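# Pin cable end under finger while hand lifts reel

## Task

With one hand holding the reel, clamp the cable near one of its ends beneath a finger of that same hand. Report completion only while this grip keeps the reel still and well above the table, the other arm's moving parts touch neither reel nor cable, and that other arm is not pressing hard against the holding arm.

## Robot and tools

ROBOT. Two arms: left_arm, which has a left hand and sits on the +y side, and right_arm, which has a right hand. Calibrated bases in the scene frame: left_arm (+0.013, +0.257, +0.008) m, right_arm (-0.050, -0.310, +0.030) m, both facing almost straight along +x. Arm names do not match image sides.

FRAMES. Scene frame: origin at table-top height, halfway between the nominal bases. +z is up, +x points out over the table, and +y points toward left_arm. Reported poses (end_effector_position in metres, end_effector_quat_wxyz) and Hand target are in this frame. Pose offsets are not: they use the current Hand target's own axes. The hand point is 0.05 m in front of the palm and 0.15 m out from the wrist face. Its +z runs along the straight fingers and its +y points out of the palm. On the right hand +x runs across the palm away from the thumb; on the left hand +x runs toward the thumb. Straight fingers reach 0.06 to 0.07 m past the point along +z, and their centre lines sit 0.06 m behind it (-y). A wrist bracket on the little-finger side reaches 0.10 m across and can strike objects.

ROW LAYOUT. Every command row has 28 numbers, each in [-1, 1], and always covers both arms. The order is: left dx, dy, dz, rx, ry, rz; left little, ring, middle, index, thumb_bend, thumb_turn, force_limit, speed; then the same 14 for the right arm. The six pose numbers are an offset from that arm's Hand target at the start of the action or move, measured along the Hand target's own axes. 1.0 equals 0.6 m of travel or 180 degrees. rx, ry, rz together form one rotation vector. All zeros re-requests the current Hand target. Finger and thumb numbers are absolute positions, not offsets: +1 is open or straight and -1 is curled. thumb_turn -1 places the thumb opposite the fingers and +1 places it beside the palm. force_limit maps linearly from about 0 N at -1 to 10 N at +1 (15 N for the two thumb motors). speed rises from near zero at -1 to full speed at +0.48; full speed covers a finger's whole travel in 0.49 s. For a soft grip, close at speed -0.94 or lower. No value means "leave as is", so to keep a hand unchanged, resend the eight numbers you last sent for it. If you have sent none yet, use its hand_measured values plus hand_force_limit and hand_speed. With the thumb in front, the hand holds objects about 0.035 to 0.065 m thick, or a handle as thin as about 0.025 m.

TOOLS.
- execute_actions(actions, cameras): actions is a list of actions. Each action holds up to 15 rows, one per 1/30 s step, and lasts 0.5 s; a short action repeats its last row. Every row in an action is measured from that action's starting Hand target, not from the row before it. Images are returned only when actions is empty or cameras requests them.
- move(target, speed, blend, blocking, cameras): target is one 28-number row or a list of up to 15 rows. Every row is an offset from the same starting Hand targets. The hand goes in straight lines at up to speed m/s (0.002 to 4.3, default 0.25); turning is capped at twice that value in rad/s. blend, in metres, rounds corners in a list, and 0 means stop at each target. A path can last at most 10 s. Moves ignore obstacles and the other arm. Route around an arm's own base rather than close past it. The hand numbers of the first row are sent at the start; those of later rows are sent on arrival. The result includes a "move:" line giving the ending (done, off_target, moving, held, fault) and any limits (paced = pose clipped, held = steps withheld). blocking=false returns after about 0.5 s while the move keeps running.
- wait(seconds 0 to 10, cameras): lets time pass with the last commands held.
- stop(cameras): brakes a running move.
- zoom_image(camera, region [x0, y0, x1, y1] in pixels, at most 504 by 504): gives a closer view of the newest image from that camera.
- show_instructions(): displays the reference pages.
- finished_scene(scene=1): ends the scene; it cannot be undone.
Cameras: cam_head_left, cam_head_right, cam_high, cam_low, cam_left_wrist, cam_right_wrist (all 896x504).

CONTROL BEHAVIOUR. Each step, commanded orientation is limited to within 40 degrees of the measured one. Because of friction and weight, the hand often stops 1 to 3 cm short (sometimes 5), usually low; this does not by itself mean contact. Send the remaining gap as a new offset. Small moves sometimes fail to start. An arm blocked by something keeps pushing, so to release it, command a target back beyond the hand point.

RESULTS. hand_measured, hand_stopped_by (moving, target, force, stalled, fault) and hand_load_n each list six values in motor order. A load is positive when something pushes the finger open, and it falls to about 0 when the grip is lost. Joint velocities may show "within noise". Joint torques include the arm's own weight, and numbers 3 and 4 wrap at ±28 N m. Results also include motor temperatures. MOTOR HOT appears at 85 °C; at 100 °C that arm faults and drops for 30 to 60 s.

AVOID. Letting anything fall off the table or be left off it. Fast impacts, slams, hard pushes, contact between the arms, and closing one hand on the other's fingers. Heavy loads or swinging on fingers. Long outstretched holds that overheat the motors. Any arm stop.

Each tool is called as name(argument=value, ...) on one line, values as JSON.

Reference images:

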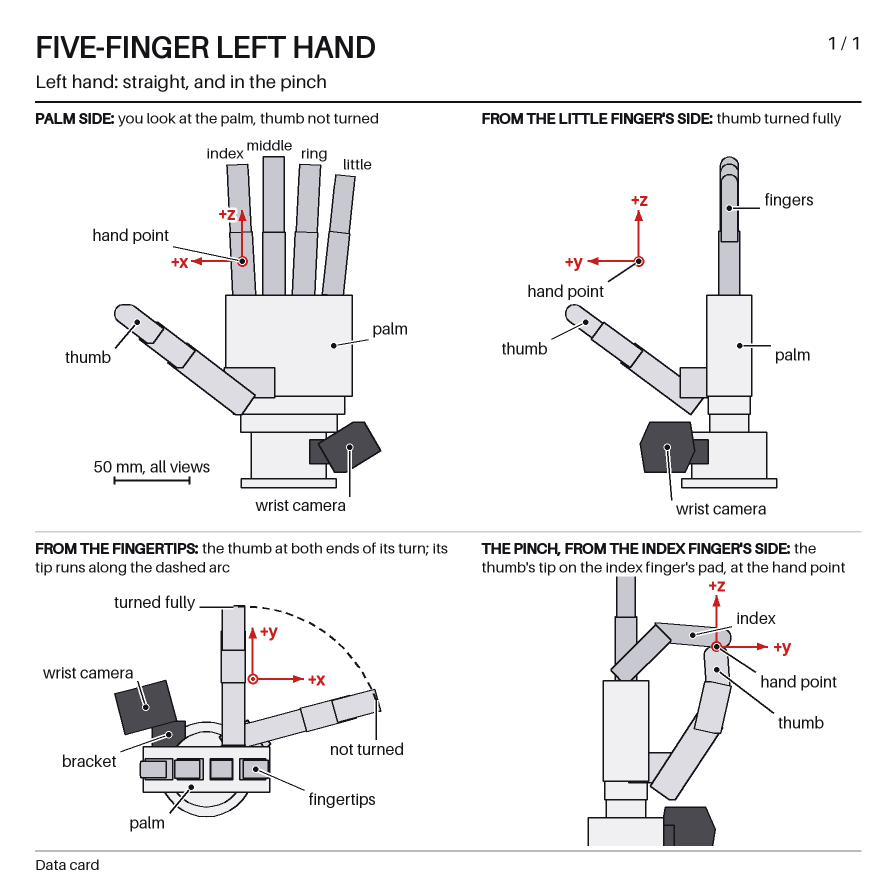

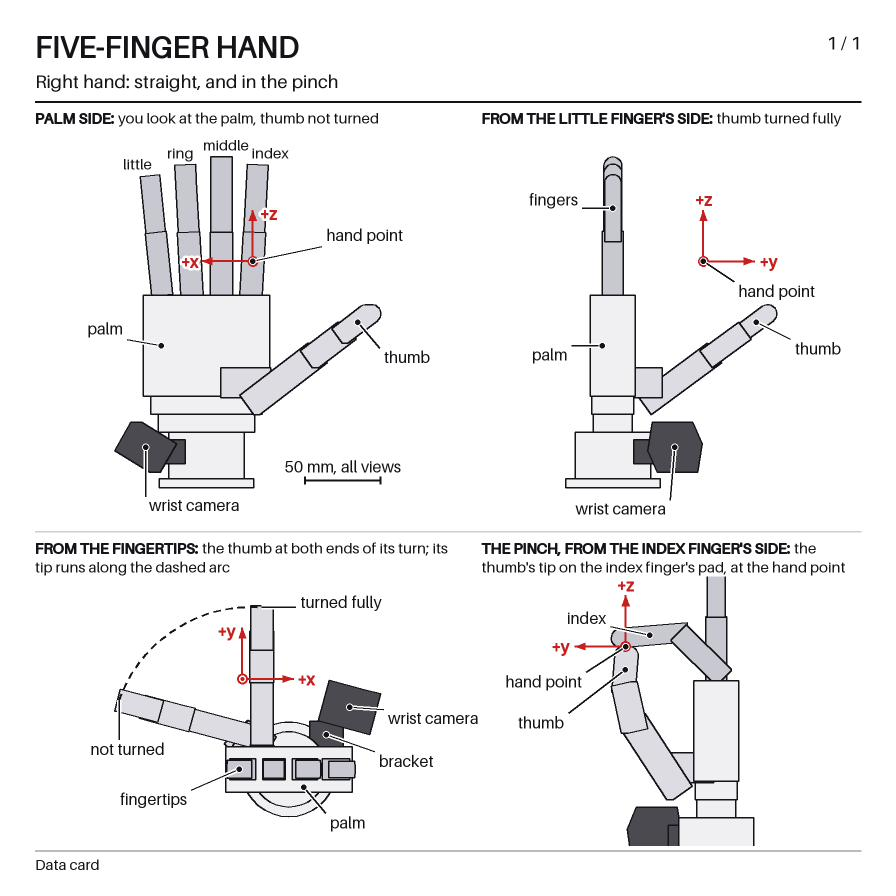

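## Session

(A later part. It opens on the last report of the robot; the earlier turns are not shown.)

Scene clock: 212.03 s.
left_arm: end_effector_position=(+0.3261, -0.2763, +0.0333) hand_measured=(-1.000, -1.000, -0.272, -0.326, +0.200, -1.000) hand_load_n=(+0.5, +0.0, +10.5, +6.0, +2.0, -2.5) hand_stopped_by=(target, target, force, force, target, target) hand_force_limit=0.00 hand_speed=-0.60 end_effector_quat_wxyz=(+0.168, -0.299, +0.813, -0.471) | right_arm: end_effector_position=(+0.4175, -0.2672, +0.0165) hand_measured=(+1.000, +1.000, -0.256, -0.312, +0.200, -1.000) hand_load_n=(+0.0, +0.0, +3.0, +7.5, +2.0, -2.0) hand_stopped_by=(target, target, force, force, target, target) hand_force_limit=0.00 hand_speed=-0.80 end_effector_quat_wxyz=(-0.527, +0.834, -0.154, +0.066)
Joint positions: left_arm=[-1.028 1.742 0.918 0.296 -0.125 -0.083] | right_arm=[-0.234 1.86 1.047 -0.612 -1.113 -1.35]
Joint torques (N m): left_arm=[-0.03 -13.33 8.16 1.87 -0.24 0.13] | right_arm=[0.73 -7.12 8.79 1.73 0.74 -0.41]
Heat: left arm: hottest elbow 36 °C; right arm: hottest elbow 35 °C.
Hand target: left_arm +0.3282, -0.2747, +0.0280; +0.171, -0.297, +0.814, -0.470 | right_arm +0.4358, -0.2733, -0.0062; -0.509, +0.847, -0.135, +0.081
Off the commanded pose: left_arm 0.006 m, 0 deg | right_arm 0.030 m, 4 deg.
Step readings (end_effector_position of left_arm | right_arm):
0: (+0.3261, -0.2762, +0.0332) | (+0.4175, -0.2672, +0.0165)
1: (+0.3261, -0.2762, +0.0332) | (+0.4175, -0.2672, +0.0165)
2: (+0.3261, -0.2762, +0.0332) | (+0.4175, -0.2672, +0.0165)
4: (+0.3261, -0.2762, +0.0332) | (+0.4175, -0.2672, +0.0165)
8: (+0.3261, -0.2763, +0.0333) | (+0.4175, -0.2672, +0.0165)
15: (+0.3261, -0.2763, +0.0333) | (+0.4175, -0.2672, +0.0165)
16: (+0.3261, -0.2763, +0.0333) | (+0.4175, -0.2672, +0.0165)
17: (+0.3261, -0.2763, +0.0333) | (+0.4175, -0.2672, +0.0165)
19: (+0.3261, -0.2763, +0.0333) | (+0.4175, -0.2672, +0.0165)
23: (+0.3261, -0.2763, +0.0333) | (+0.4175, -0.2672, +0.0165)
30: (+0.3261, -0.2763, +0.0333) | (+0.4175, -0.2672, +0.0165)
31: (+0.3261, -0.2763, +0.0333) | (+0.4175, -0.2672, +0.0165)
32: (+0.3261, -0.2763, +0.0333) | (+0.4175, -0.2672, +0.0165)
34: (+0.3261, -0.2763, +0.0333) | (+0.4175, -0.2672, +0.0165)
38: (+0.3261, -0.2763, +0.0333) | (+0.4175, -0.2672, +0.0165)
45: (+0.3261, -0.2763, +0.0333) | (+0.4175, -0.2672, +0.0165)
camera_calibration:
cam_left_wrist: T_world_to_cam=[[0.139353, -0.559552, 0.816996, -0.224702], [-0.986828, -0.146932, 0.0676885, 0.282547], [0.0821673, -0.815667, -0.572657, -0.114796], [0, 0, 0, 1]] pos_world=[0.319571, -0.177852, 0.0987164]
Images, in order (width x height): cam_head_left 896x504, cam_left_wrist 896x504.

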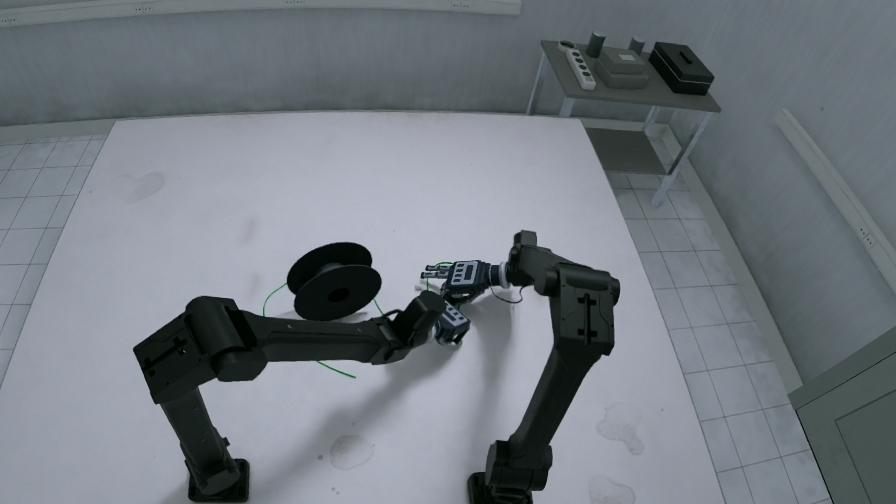

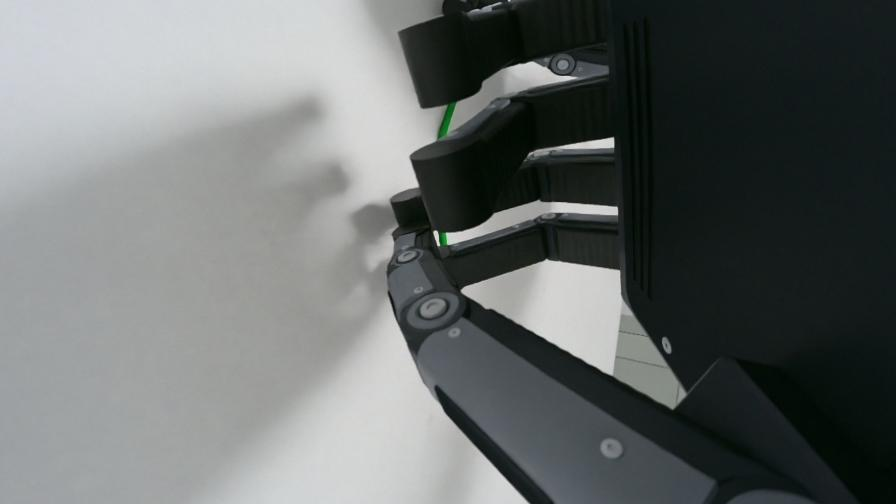

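move(target=[0,-0.0433,-0.025,0,0,0,-1,-1,-0.5,-0.5,0.2,-1,0,-0.6,0,0,0,0,0,0,1,1,-0.5,-0.5,0.2,-1,0.0,-0.8], speed=0.05, cameras=["cam_left_wrist","cam_head_left","cam_high"])

zoom_image(camera="cam_left_wrist", region=[300, 0, 650, 330])

zoom_image(camera="cam_high", region=[440, 130, 590, 240])

Scene clock: 213.83 s.
left_arm: end_effector_position=(+0.3224, -0.2702, +0.0465) hand_measured=(-1.000, -1.000, -0.272, -0.326, +0.200, -1.000) hand_load_n=(+0.0, +0.0, +10.5, +5.5, +2.0, -2.0) hand_stopped_by=(target, target, force, force, target, target) hand_force_limit=0.00 hand_speed=-0.60 end_effector_quat_wxyz=(+0.166, -0.300, +0.817, -0.463) | right_arm: end_effector_position=(+0.4175, -0.2672, +0.0165) hand_measured=(+1.000, +1.000, -0.256, -0.312, +0.200, -1.000) hand_load_n=(+0.0, +0.0, +2.5, +7.5, +2.0, -2.0) hand_stopped_by=(target, target, force, force, target, target) hand_force_limit=0.00 hand_speed=-0.80 end_effector_quat_wxyz=(-0.527, +0.834, -0.154, +0.066)
Joint positions: left_arm=[-1.028 1.699 0.918 0.235 -0.125 -0.083] | right_arm=[-0.234 1.86 1.047 -0.612 -1.113 -1.35]
Joint torques (N m): left_arm=[-0.03 -14.51 10.33 1.01 -0.24 0.12] | right_arm=[0.62 -7.12 8.8 1.7 0.74 -0.4]
Heat: left arm: hottest elbow 36 °C; right arm: hottest elbow 35 °C.
Hand target: left_arm +0.3283, -0.2747, +0.0582; +0.171, -0.297, +0.814, -0.470 | right_arm +0.4358, -0.2733, -0.0062; -0.509, +0.847, -0.135, +0.081
Off the commanded pose: left_arm 0.014 m, 1 deg | right_arm 0.030 m, 4 deg.
move: off_target (left_arm, right_arm)
camera_calibration:
cam_left_wrist: T_world_to_cam=[[0.14675, -0.571666, 0.807256, -0.236794], [-0.98618, -0.148, 0.0744693, 0.277996], [0.0769023, -0.807028, -0.585484, -0.0973438], [0, 0, 0, 1]] pos_world=[0.316389, -0.172783, 0.113458]
Images, in order (width x height): cam_head_left 896x504, cam_high 896x504, cam_left_wrist 896x504.

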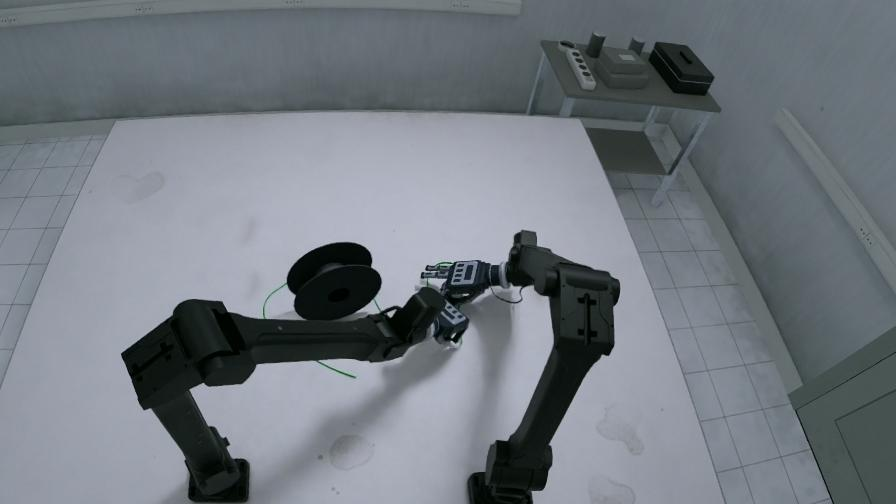

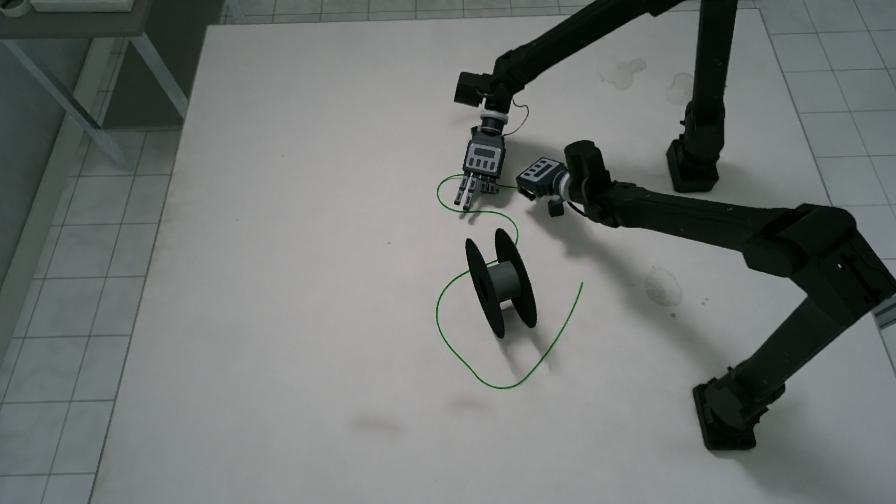

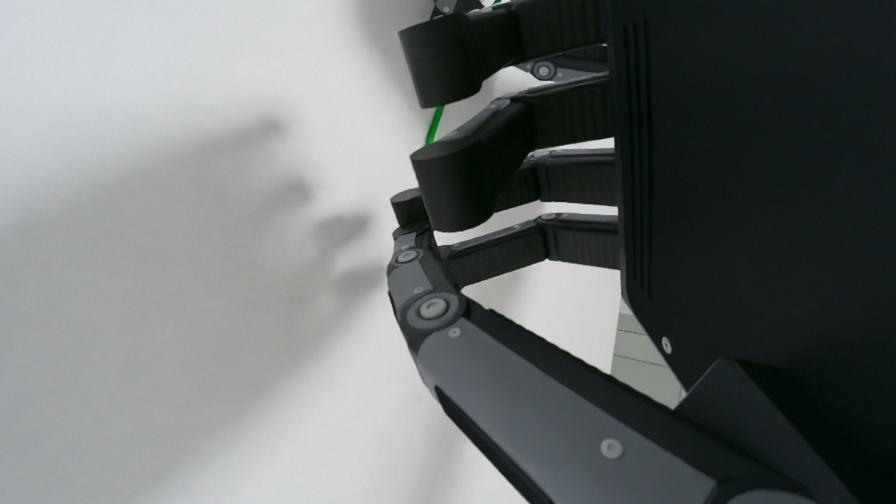

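Scaled by 1.440 from the camera's 896x504 image, which has a finer 1280x720 frame.

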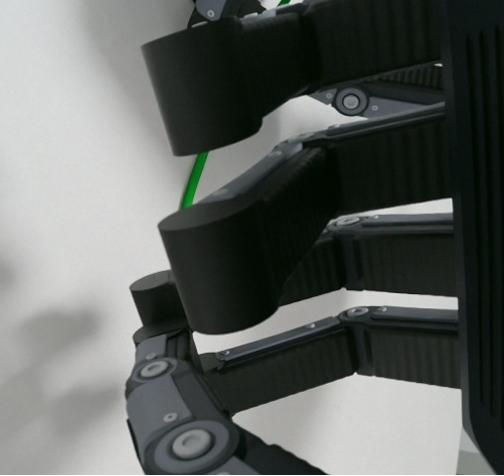

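Scaled by 3.360 from the camera's 896x504 image, which has a finer 1280x720 frame.

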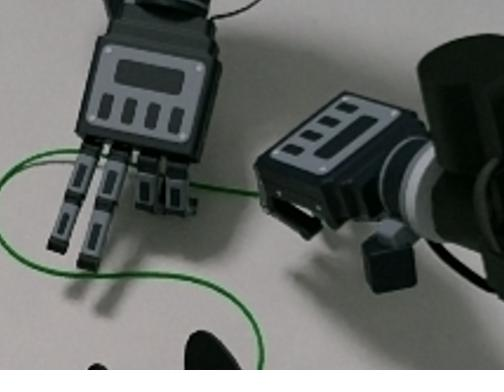

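wait(seconds=0.1, cameras=["cam_low","cam_head_right","cam_right_wrist"])

zoom_image(camera="cam_low", region=[310, 235, 390, 300])

zoom_image(camera="cam_head_right", region=[410, 260, 500, 360])

zoom_image(camera="cam_right_wrist", region=[392, 250, 592, 504])

Scene clock: 214.53 s.
left_arm: end_effector_position=(+0.3224, -0.2702, +0.0465) hand_measured=(-1.000, -1.000, -0.272, -0.326, +0.200, -1.000) hand_load_n=(+0.0, +0.0, +10.5, +5.5, +2.0, -2.5) hand_stopped_by=(target, target, force, force, target, target) hand_force_limit=0.00 hand_speed=-0.60 end_effector_quat_wxyz=(+0.166, -0.300, +0.817, -0.463) | right_arm: end_effector_position=(+0.4175, -0.2672, +0.0165) hand_measured=(+1.000, +1.000, -0.256, -0.312, +0.200, -1.000) hand_load_n=(+0.0, +0.0, +3.0, +7.5, +2.0, -2.5) hand_stopped_by=(target, target, force, force, target, target) hand_force_limit=0.00 hand_speed=-0.80 end_effector_quat_wxyz=(-0.527, +0.834, -0.154, +0.066)
Joint positions: left_arm=[-1.028 1.699 0.918 0.235 -0.125 -0.083] | right_arm=[-0.234 1.86 1.047 -0.612 -1.113 -1.35]
Joint torques (N m): left_arm=[-0.09 -14.56 10.33 1.05 -0.24 0.13] | right_arm=[0.67 -7.12 8.83 1.73 0.73 -0.4]
Heat: left arm: hottest elbow 36 °C; right arm: hottest elbow 35 °C.
Hand target: left_arm +0.3283, -0.2747, +0.0582; +0.171, -0.297, +0.814, -0.470 | right_arm +0.4358, -0.2733, -0.0062; -0.509, +0.847, -0.135, +0.081
Off the commanded pose: left_arm 0.014 m, 1 deg | right_arm 0.030 m, 4 deg.
wait: 0.10 s; at rest from the start
camera_calibration:
cam_right_wrist: T_world_to_cam=[[0.0874347, -0.492856, -0.865707, -0.156903], [-0.969594, -0.241499, 0.039561, 0.342162], [-0.228565, 0.835925, -0.498986, 0.442505], [0, 0, 0, 1]] pos_world=[0.446619, -0.364599, 0.0714356]
Images, in order (width x height): cam_head_right 896x504, cam_low 896x504, cam_right_wrist 896x504.

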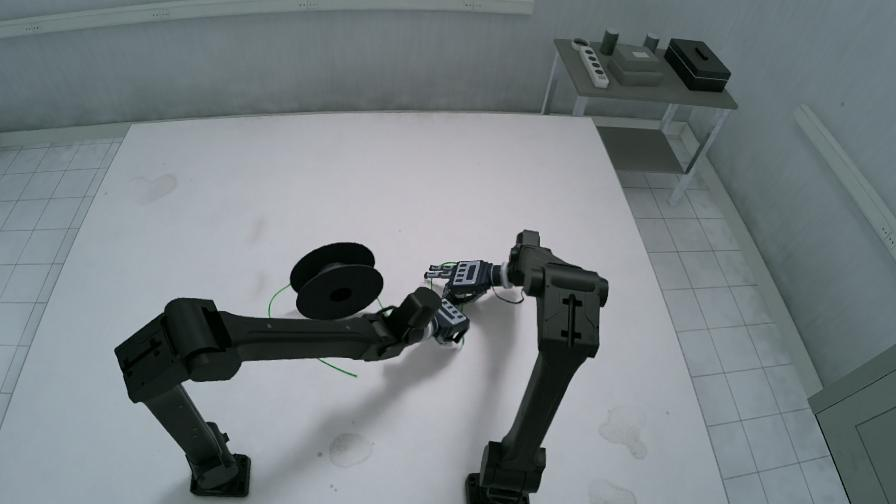

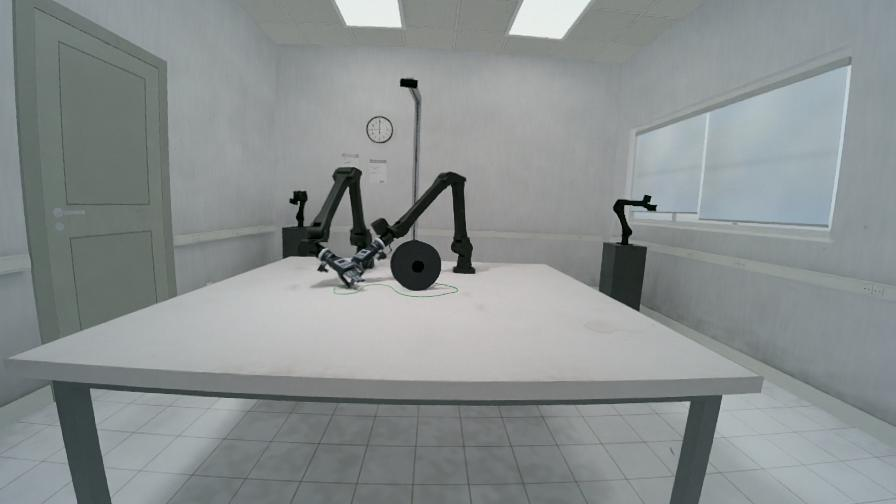

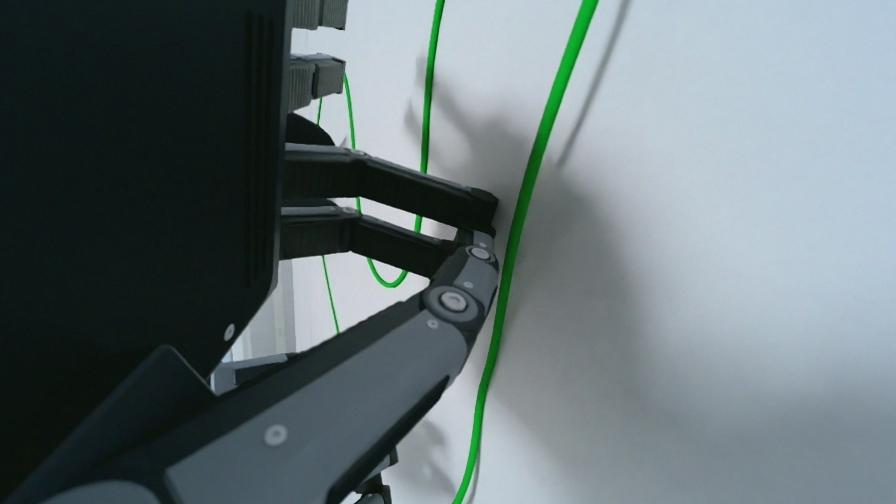

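Scaled by 6.300 from the camera's 896x504 image, which has a finer 1280x720 frame.

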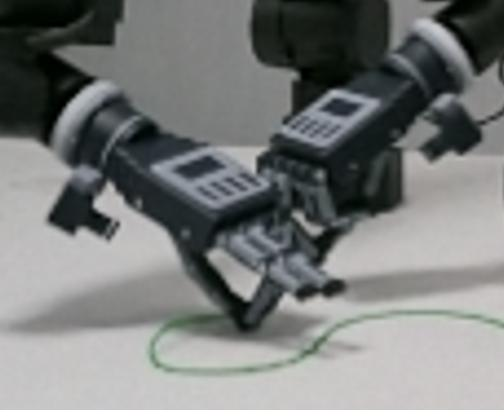

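Scaled by 5.040 from the camera's 896x504 image, which has a finer 1280x720 frame.

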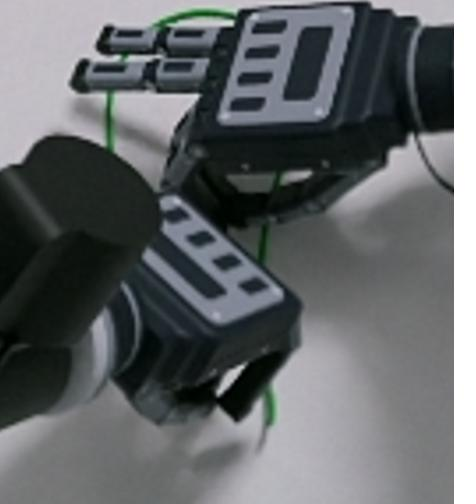

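Scaled by 1.984 from the camera's 896x504 image, which has a finer 1280x720 frame.

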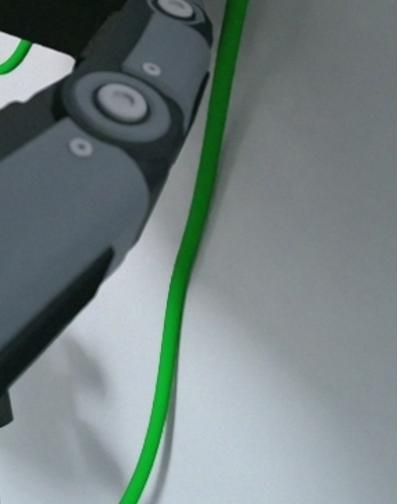

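move(target=[0,-0.06,-0.035,0,0,0,-1,-1,0.3,0.3,0.45,-1,0,0.0,0,0,0,0,0,0,1,1,-0.5,-0.5,0.2,-1,0.0,-0.8], speed=0.1, cameras=["cam_left_wrist","cam_head_left","cam_high"])

zoom_image(camera="cam_left_wrist", region=[250, 0, 600, 330])

zoom_image(camera="cam_head_left", region=[410, 260, 500, 360])

Scene clock: 216.87 s.
left_arm: end_effector_position=(+0.3172, -0.2618, +0.0785) hand_measured=(-1.000, -1.000, +0.300, +0.300, +0.450, -1.000) hand_load_n=(+0.5, +0.0, -0.5, +0.0, +0.0, +0.0) hand_stopped_by=(target, target, target, target, target, target) hand_force_limit=0.00 hand_speed=0.00 end_effector_quat_wxyz=(+0.164, -0.301, +0.822, -0.455) | right_arm: end_effector_position=(+0.4175, -0.2672, +0.0165) hand_measured=(+1.000, +1.000, -0.256, -0.312, +0.200, -1.000) hand_load_n=(+0.0, +0.0, +3.0, +7.5, +2.0, -2.5) hand_stopped_by=(target, target, force, force, target, target) hand_force_limit=0.00 hand_speed=-0.80 end_effector_quat_wxyz=(-0.527, +0.834, -0.154, +0.066)
Joint positions: left_arm=[-1.028 1.616 0.931 0.119 -0.125 -0.083] | right_arm=[-0.234 1.86 1.047 -0.612 -1.113 -1.35]
Joint torques (N m): left_arm=[-0.09 -13.51 13.15 1.05 -0.25 0.12] | right_arm=[0.67 -7.12 8.79 1.7 0.74 -0.4]
Heat: left arm: hottest elbow 36 °C; right arm: hottest elbow 35 °C.
Hand target: left_arm +0.3282, -0.2746, +0.0998; +0.171, -0.297, +0.814, -0.470 | right_arm +0.4358, -0.2733, -0.0062; -0.509, +0.847, -0.135, +0.081
Off the commanded pose: left_arm 0.027 m, 2 deg | right_arm 0.030 m, 4 deg.
move: off_target (left_arm, right_arm)
camera_calibration:
cam_left_wrist: T_world_to_cam=[[0.154943, -0.585003, 0.796093, -0.262206], [-0.98538, -0.149296, 0.0820747, 0.270581], [0.0708395, -0.797171, -0.599583, -0.0657609], [0, 0, 0, 1]] pos_world=[0.31191, -0.165417, 0.147103]
Images, in order (width x height): cam_head_left 896x504, cam_high 896x504, cam_left_wrist 896x504.

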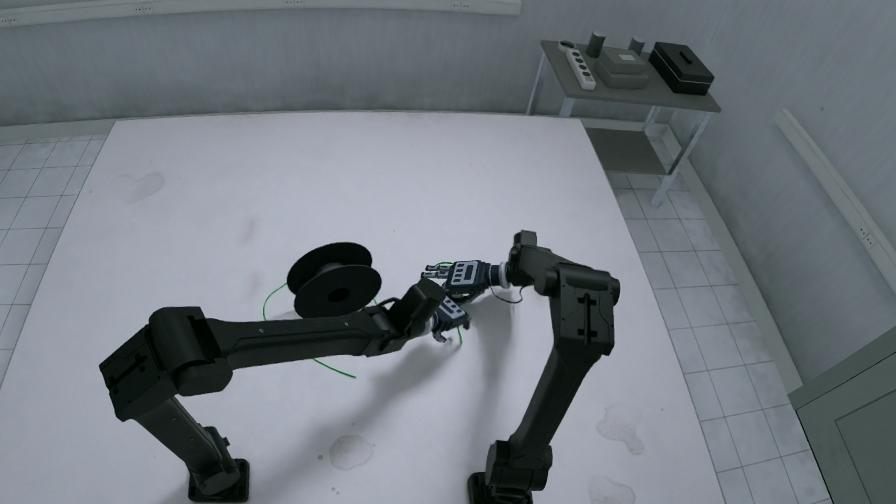

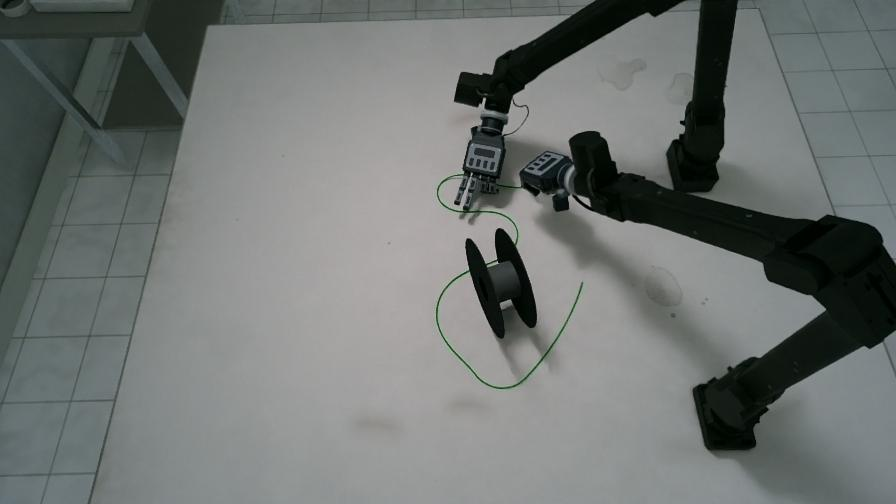

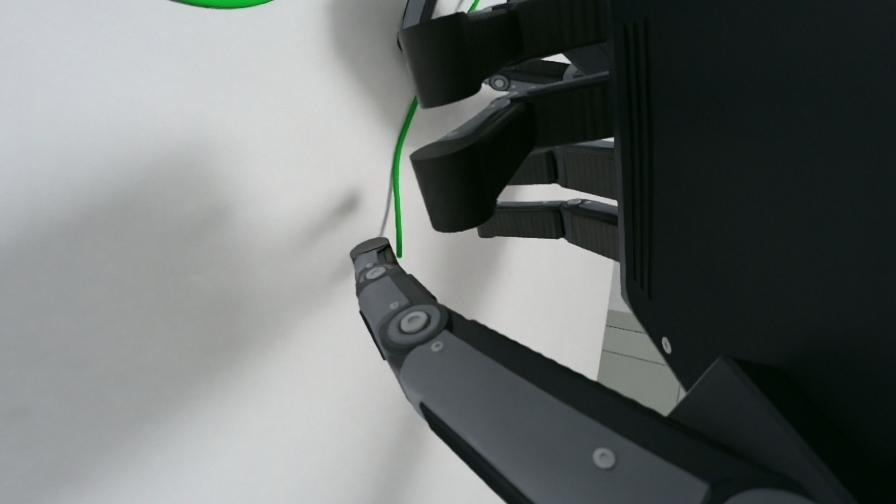

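Scaled by 1.440 from the camera's 896x504 image, which has a finer 1280x720 frame.

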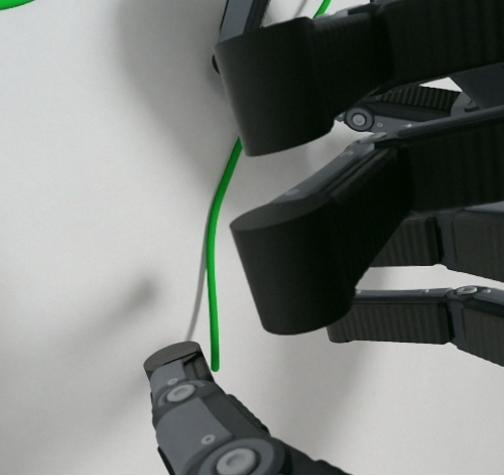

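Scaled by 5.040 from the camera's 896x504 image, which has a finer 1280x720 frame.

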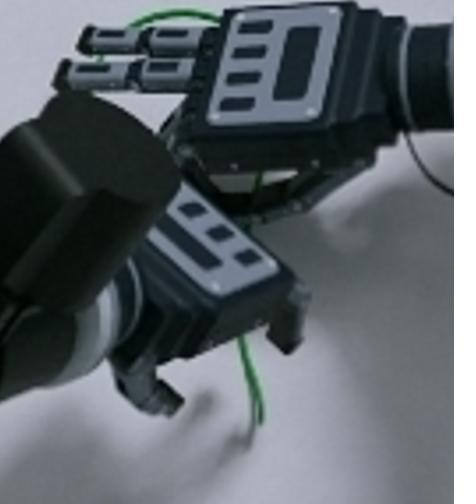

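move(target=[0.0038,0.0765,0.0503,0,0,0,-1,-1,0.3,0.3,0.2,-1,0,0.0,0,0,0,0,0,0,1,1,-0.5,-0.5,0.2,-1,0.0,-0.8], speed=0.07, cameras=["cam_left_wrist"])

zoom_image(camera="cam_left_wrist", region=[250, 0, 600, 330])

Scene clock: 222.53 s.
left_arm: end_effector_position=(+0.3268, -0.2770, +0.0545) hand_measured=(-1.000, -1.000, +0.300, +0.300, +0.200, -1.000) hand_load_n=(+0.5, +0.0, +0.0, +0.0, +0.0, +0.0) hand_stopped_by=(target, target, target, target, target, target) hand_force_limit=0.00 hand_speed=0.00 end_effector_quat_wxyz=(+0.169, -0.299, +0.811, -0.473) | right_arm: end_effector_position=(+0.4175, -0.2672, +0.0165) hand_measured=(+1.000, +1.000, -0.256, -0.312, +0.200, -1.000) hand_load_n=(+0.0, -0.5, +3.0, +7.5, +1.5, -2.5) hand_stopped_by=(target, target, force, force, target, target) hand_force_limit=0.00 hand_speed=-0.80 end_effector_quat_wxyz=(-0.527, +0.834, -0.154, +0.066)
Joint positions: left_arm=[-1.028 1.7 0.931 0.246 -0.126 -0.083] | right_arm=[-0.234 1.86 1.047 -0.612 -1.113 -1.35]
Joint torques (N m): left_arm=[-0.44 -11.93 9.17 1.92 -0.33 0.11] | right_arm=[0.67 -7.12 8.77 1.72 0.74 -0.41]
Heat: left arm: hottest elbow 37 °C; right arm: hottest elbow 35 °C.
Hand target: left_arm +0.3285, -0.2785, +0.0450; +0.171, -0.297, +0.814, -0.470 | right_arm +0.4358, -0.2733, -0.0062; -0.509, +0.847, -0.135, +0.081
Off the commanded pose: left_arm 0.010 m, 1 deg | right_arm 0.030 m, 4 deg.
move: off_target (right_arm)
camera_calibration:
cam_left_wrist: T_world_to_cam=[[0.137152, -0.555952, 0.819821, -0.240855], [-0.986908, -0.147601, 0.0650108, 0.281602], [0.0848638, -0.818004, -0.568918, -0.105017], [0, 0, 0, 1]] pos_world=[0.319861, -0.178243, 0.119405]
Images, in order (width x height): cam_left_wrist 896x504.

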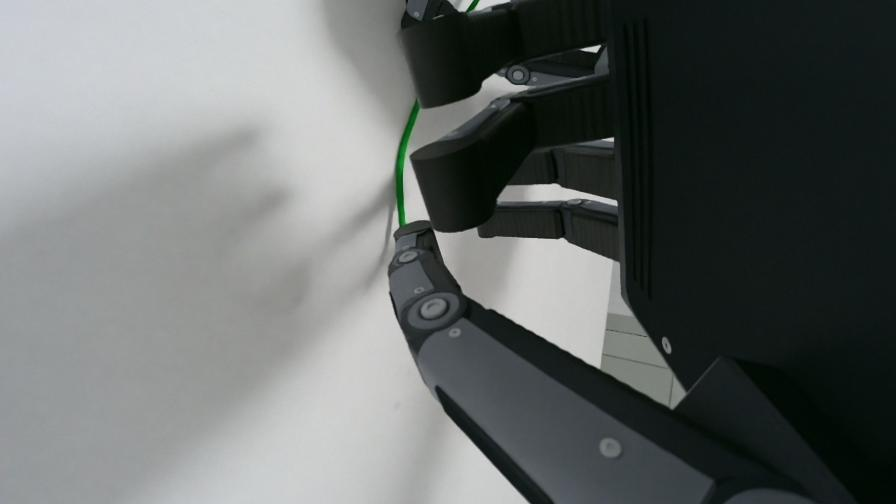

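Scaled by 1.440 from the camera's 896x504 image, which has a finer 1280x720 frame.

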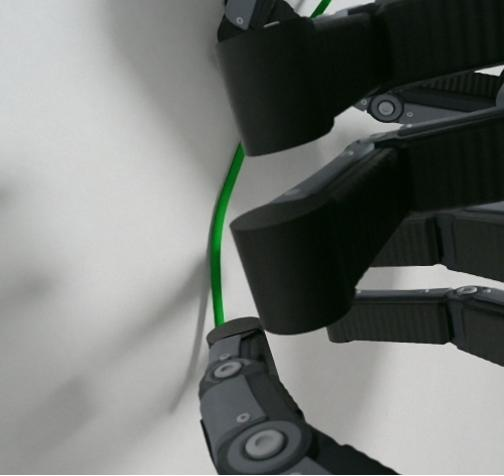

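move(target=[0,0.039,0.0211,0,0,0,-1,-1,0.3,0.3,0.2,-1,0,0.0,0,0,0,0,0,0,1,1,-0.5,-0.5,0.2,-1,0.0,-0.8], speed=0.05, cameras=["cam_left_wrist","cam_head_right"])

zoom_image(camera="cam_left_wrist", region=[250, 0, 600, 330])

zoom_image(camera="cam_head_right", region=[410, 260, 500, 360])

Scene clock: 224.33 s.
left_arm: end_effector_position=(+0.3282, -0.2793, +0.0313) hand_measured=(-1.000, -1.000, +0.300, +0.300, +0.200, -1.000) hand_load_n=(+0.0, +0.0, +0.0, +0.0, +0.0, +0.0) hand_stopped_by=(target, target, target, target, target, target) hand_force_limit=0.00 hand_speed=0.00 end_effector_quat_wxyz=(+0.169, -0.298, +0.810, -0.476) | right_arm: end_effector_position=(+0.4175, -0.2672, +0.0165) hand_measured=(+1.000, +1.000, -0.256, -0.312, +0.200, -1.000) hand_load_n=(+0.0, +0.0, +3.0, +7.5, +2.0, -2.5) hand_stopped_by=(target, target, force, force, target, target) hand_force_limit=0.00 hand_speed=-0.80 end_effector_quat_wxyz=(-0.527, +0.834, -0.154, +0.066)
Joint positions: left_arm=[-1.028 1.754 0.919 0.319 -0.126 -0.083] | right_arm=[-0.234 1.86 1.047 -0.612 -1.113 -1.35]
Joint torques (N m): left_arm=[-0.38 -12.22 8.1 1.92 -0.33 0.11] | right_arm=[0.67 -7.18 8.81 1.68 0.74 -0.4]
Heat: left arm: hottest elbow 37 °C; right arm: hottest elbow 35 °C.
Hand target: left_arm +0.3279, -0.2779, +0.0183; +0.171, -0.297, +0.814, -0.470 | right_arm +0.4358, -0.2733, -0.0062; -0.509, +0.847, -0.135, +0.081
Off the commanded pose: left_arm 0.013 m, 1 deg | right_arm 0.030 m, 4 deg.
move: off_target (left_arm, right_arm)
camera_calibration:
cam_left_wrist: T_world_to_cam=[[0.134208, -0.551131, 0.823555, -0.221237], [-0.987132, -0.147269, 0.0623106, 0.284516], [0.0869427, -0.82132, -0.563804, -0.122], [0, 0, 0, 1]] pos_world=[0.321154, -0.180232, 0.0956885]
Images, in order (width x height): cam_head_right 896x504, cam_left_wrist 896x504.

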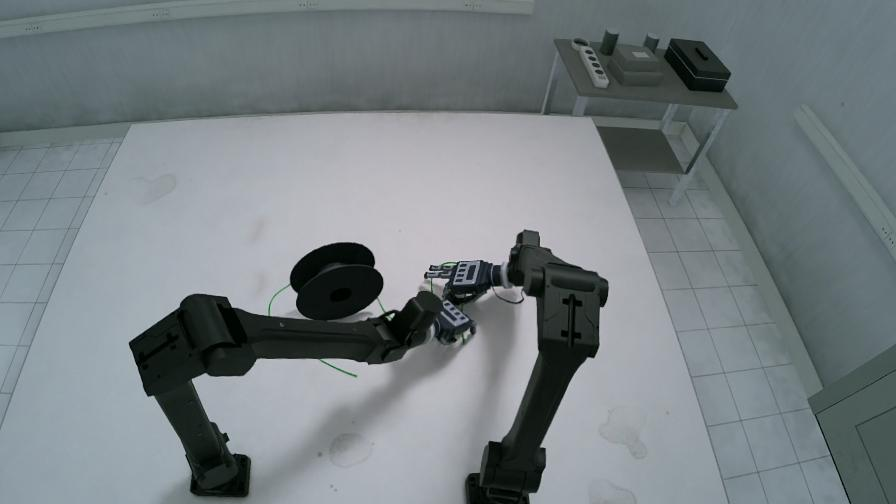

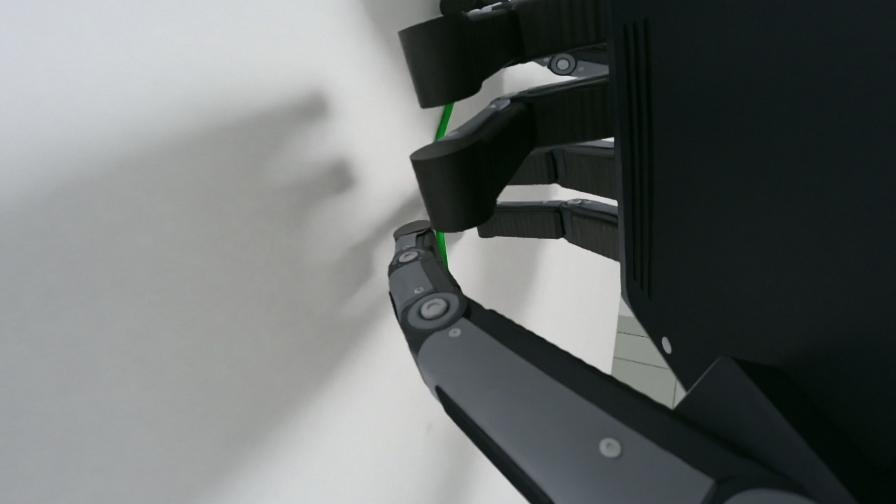

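Scaled by 1.440 from the camera's 896x504 image, which has a finer 1280x720 frame.

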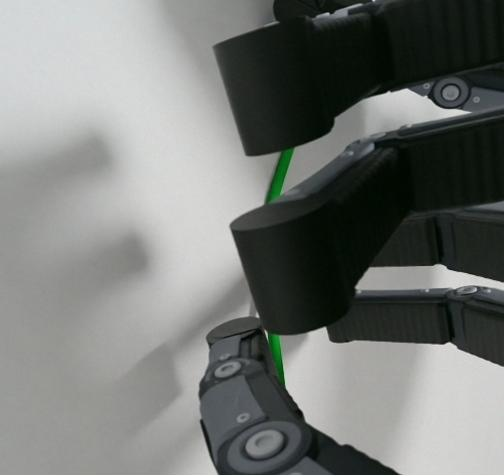

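Scaled by 5.040 from the camera's 896x504 image, which has a finer 1280x720 frame.

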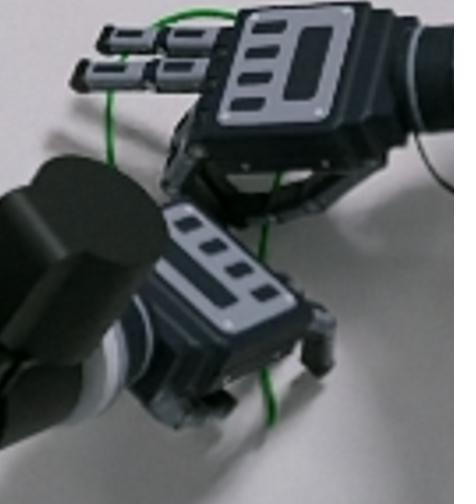

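execute_actions(actions=[[[0,0.008,0.004,0,0,0,-1,-1,0.0,0.0,0.2,-1,0,-0.5,0,0,0,0,0,0,1,1,-0.5,-0.5,0.2,-1,0.0,-0.8]],[[0,0,0,0,0,0,-1,-1,-0.5,-0.5,0.2,-1,0,-0.7,0,0,0,0,0,0,1,1,-0.5,-0.5,0.2,-1,0.0,-0.8]],[[0,0,0,0,0,0,-1,-1,-0.5,-0.5,0.2,-1,0,-0.7,0,0,0,0,0,0,1,1,-0.5,-0.5,0.2,-1,0.0,-0.8]]], cameras=["cam_left_wrist","cam_head_right"])

zoom_image(camera="cam_left_wrist", region=[300, 100, 550, 330])

zoom_image(camera="cam_head_right", region=[410, 260, 500, 360])

Scene clock: 226.57 s.
left_arm: end_effector_position=(+0.3296, -0.2812, +0.0313) hand_measured=(-1.000, -1.000, -0.268, -0.328, +0.200, -1.000) hand_load_n=(+0.0, +0.0, +10.0, +6.0, +2.0, -2.5) hand_stopped_by=(target, target, force, force, target, target) hand_force_limit=0.00 hand_speed=-0.70 end_effector_quat_wxyz=(+0.170, -0.298, +0.807, -0.480) | right_arm: end_effector_position=(+0.4175, -0.2672, +0.0165) hand_measured=(+1.000, +1.000, -0.256, -0.312, +0.200, -1.000) hand_load_n=(+0.0, +0.0, +3.0, +7.5, +2.0, -2.0) hand_stopped_by=(target, target, force, force, target, target) hand_force_limit=0.00 hand_speed=-0.80 end_effector_quat_wxyz=(-0.527, +0.834, -0.154, +0.066)
Joint positions: left_arm=[-1.028 1.76 0.919 0.336 -0.127 -0.083] | right_arm=[-0.234 1.86 1.047 -0.612 -1.113 -1.35]
Joint torques (N m): left_arm=[-0.38 -11.87 7.73 1.83 -0.31 0.11] | right_arm=[0.67 -7.24 8.8 1.72 0.74 -0.41]
Heat: left arm: hottest elbow 37 °C; right arm: hottest elbow 35 °C.
Hand target: left_arm +0.3278, -0.2777, +0.0131; +0.171, -0.297, +0.814, -0.470 | right_arm +0.4358, -0.2733, -0.0062; -0.509, +0.847, -0.135, +0.081
Off the commanded pose: left_arm 0.019 m, 1 deg | right_arm 0.030 m, 4 deg.
Step readings (end_effector_position of left_arm | right_arm):
0: (+0.3282, -0.2793, +0.0313) | (+0.4175, -0.2672, +0.0165)
1: (+0.3284, -0.2796, +0.0315) | (+0.4175, -0.2672, +0.0165)
2: (+0.3287, -0.2802, +0.0319) | (+0.4175, -0.2672, +0.0165)
4: (+0.3292, -0.2808, +0.0318) | (+0.4175, -0.2672, +0.0165)
8: (+0.3296, -0.2812, +0.0316) | (+0.4175, -0.2672, +0.0165)
15: (+0.3296, -0.2812, +0.0313) | (+0.4175, -0.2672, +0.0165)
16: (+0.3296, -0.2812, +0.0313) | (+0.4175, -0.2672, +0.0165)
17: (+0.3296, -0.2812, +0.0313) | (+0.4175, -0.2672, +0.0165)
19: (+0.3296, -0.2812, +0.0313) | (+0.4175, -0.2672, +0.0165)
23: (+0.3296, -0.2812, +0.0313) | (+0.4175, -0.2672, +0.0165)
30: (+0.3296, -0.2812, +0.0313) | (+0.4175, -0.2672, +0.0165)
31: (+0.3296, -0.2812, +0.0313) | (+0.4175, -0.2672, +0.0165)
32: (+0.3296, -0.2812, +0.0313) | (+0.4175, -0.2672, +0.0165)
34: (+0.3296, -0.2812, +0.0313) | (+0.4175, -0.2672, +0.0165)
38: (+0.3296, -0.2812, +0.0313) | (+0.4175, -0.2672, +0.0165)
45: (+0.3296, -0.2812, +0.0313) | (+0.4175, -0.2672, +0.0165)
camera_calibration:
cam_left_wrist: T_world_to_cam=[[0.129768, -0.543713, 0.829178, -0.219045], [-0.987385, -0.147378, 0.0578882, 0.285642], [0.0907284, -0.82623, -0.555979, -0.126495], [0, 0, 0, 1]] pos_world=[0.32194, -0.181514, 0.0947634]
Images, in order (width x height): cam_head_right 896x504, cam_left_wrist 896x504.

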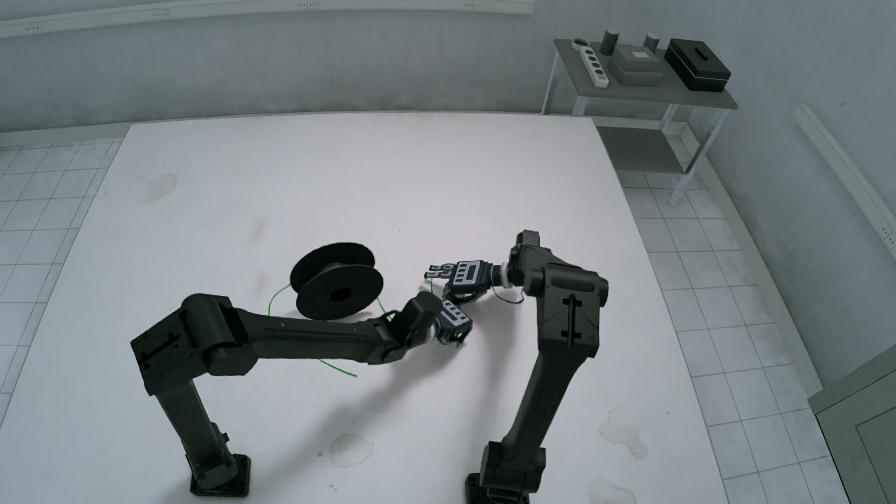

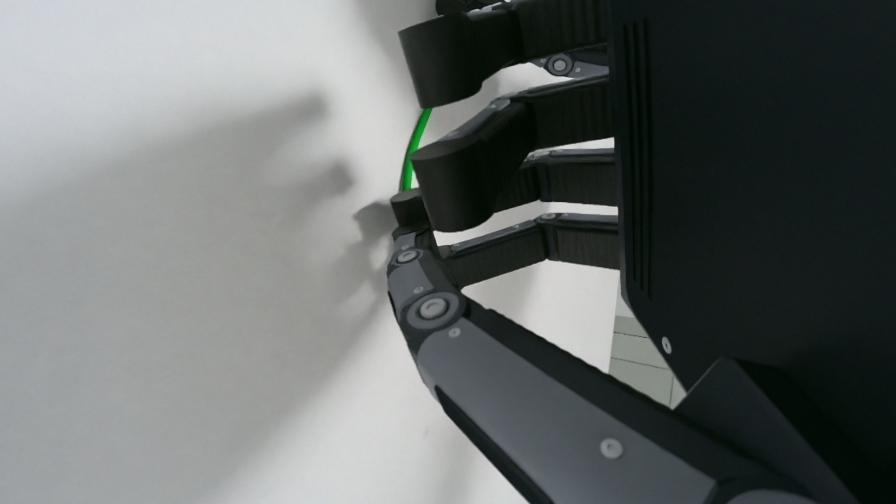

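Scaled by 2.016 from the camera's 896x504 image, which has a finer 1280x720 frame.

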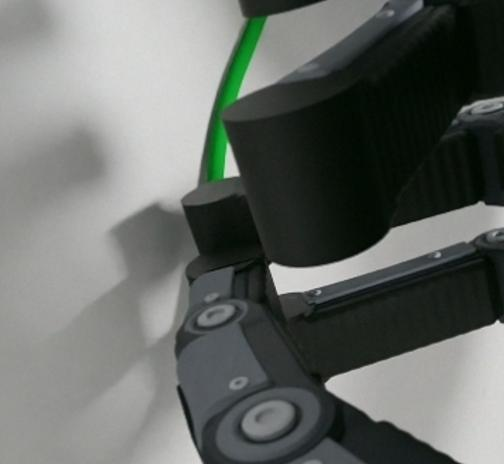

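Scaled by 5.040 from the camera's 896x504 image, which has a finer 1280x720 frame.

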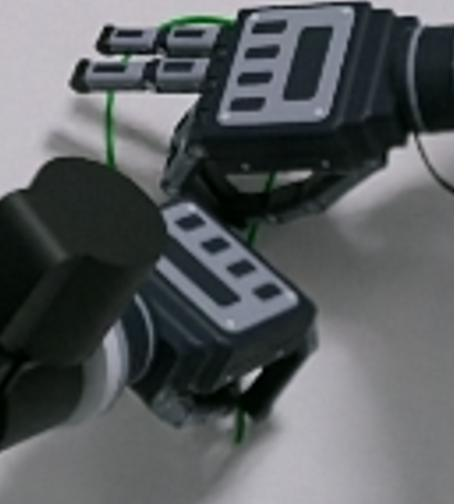

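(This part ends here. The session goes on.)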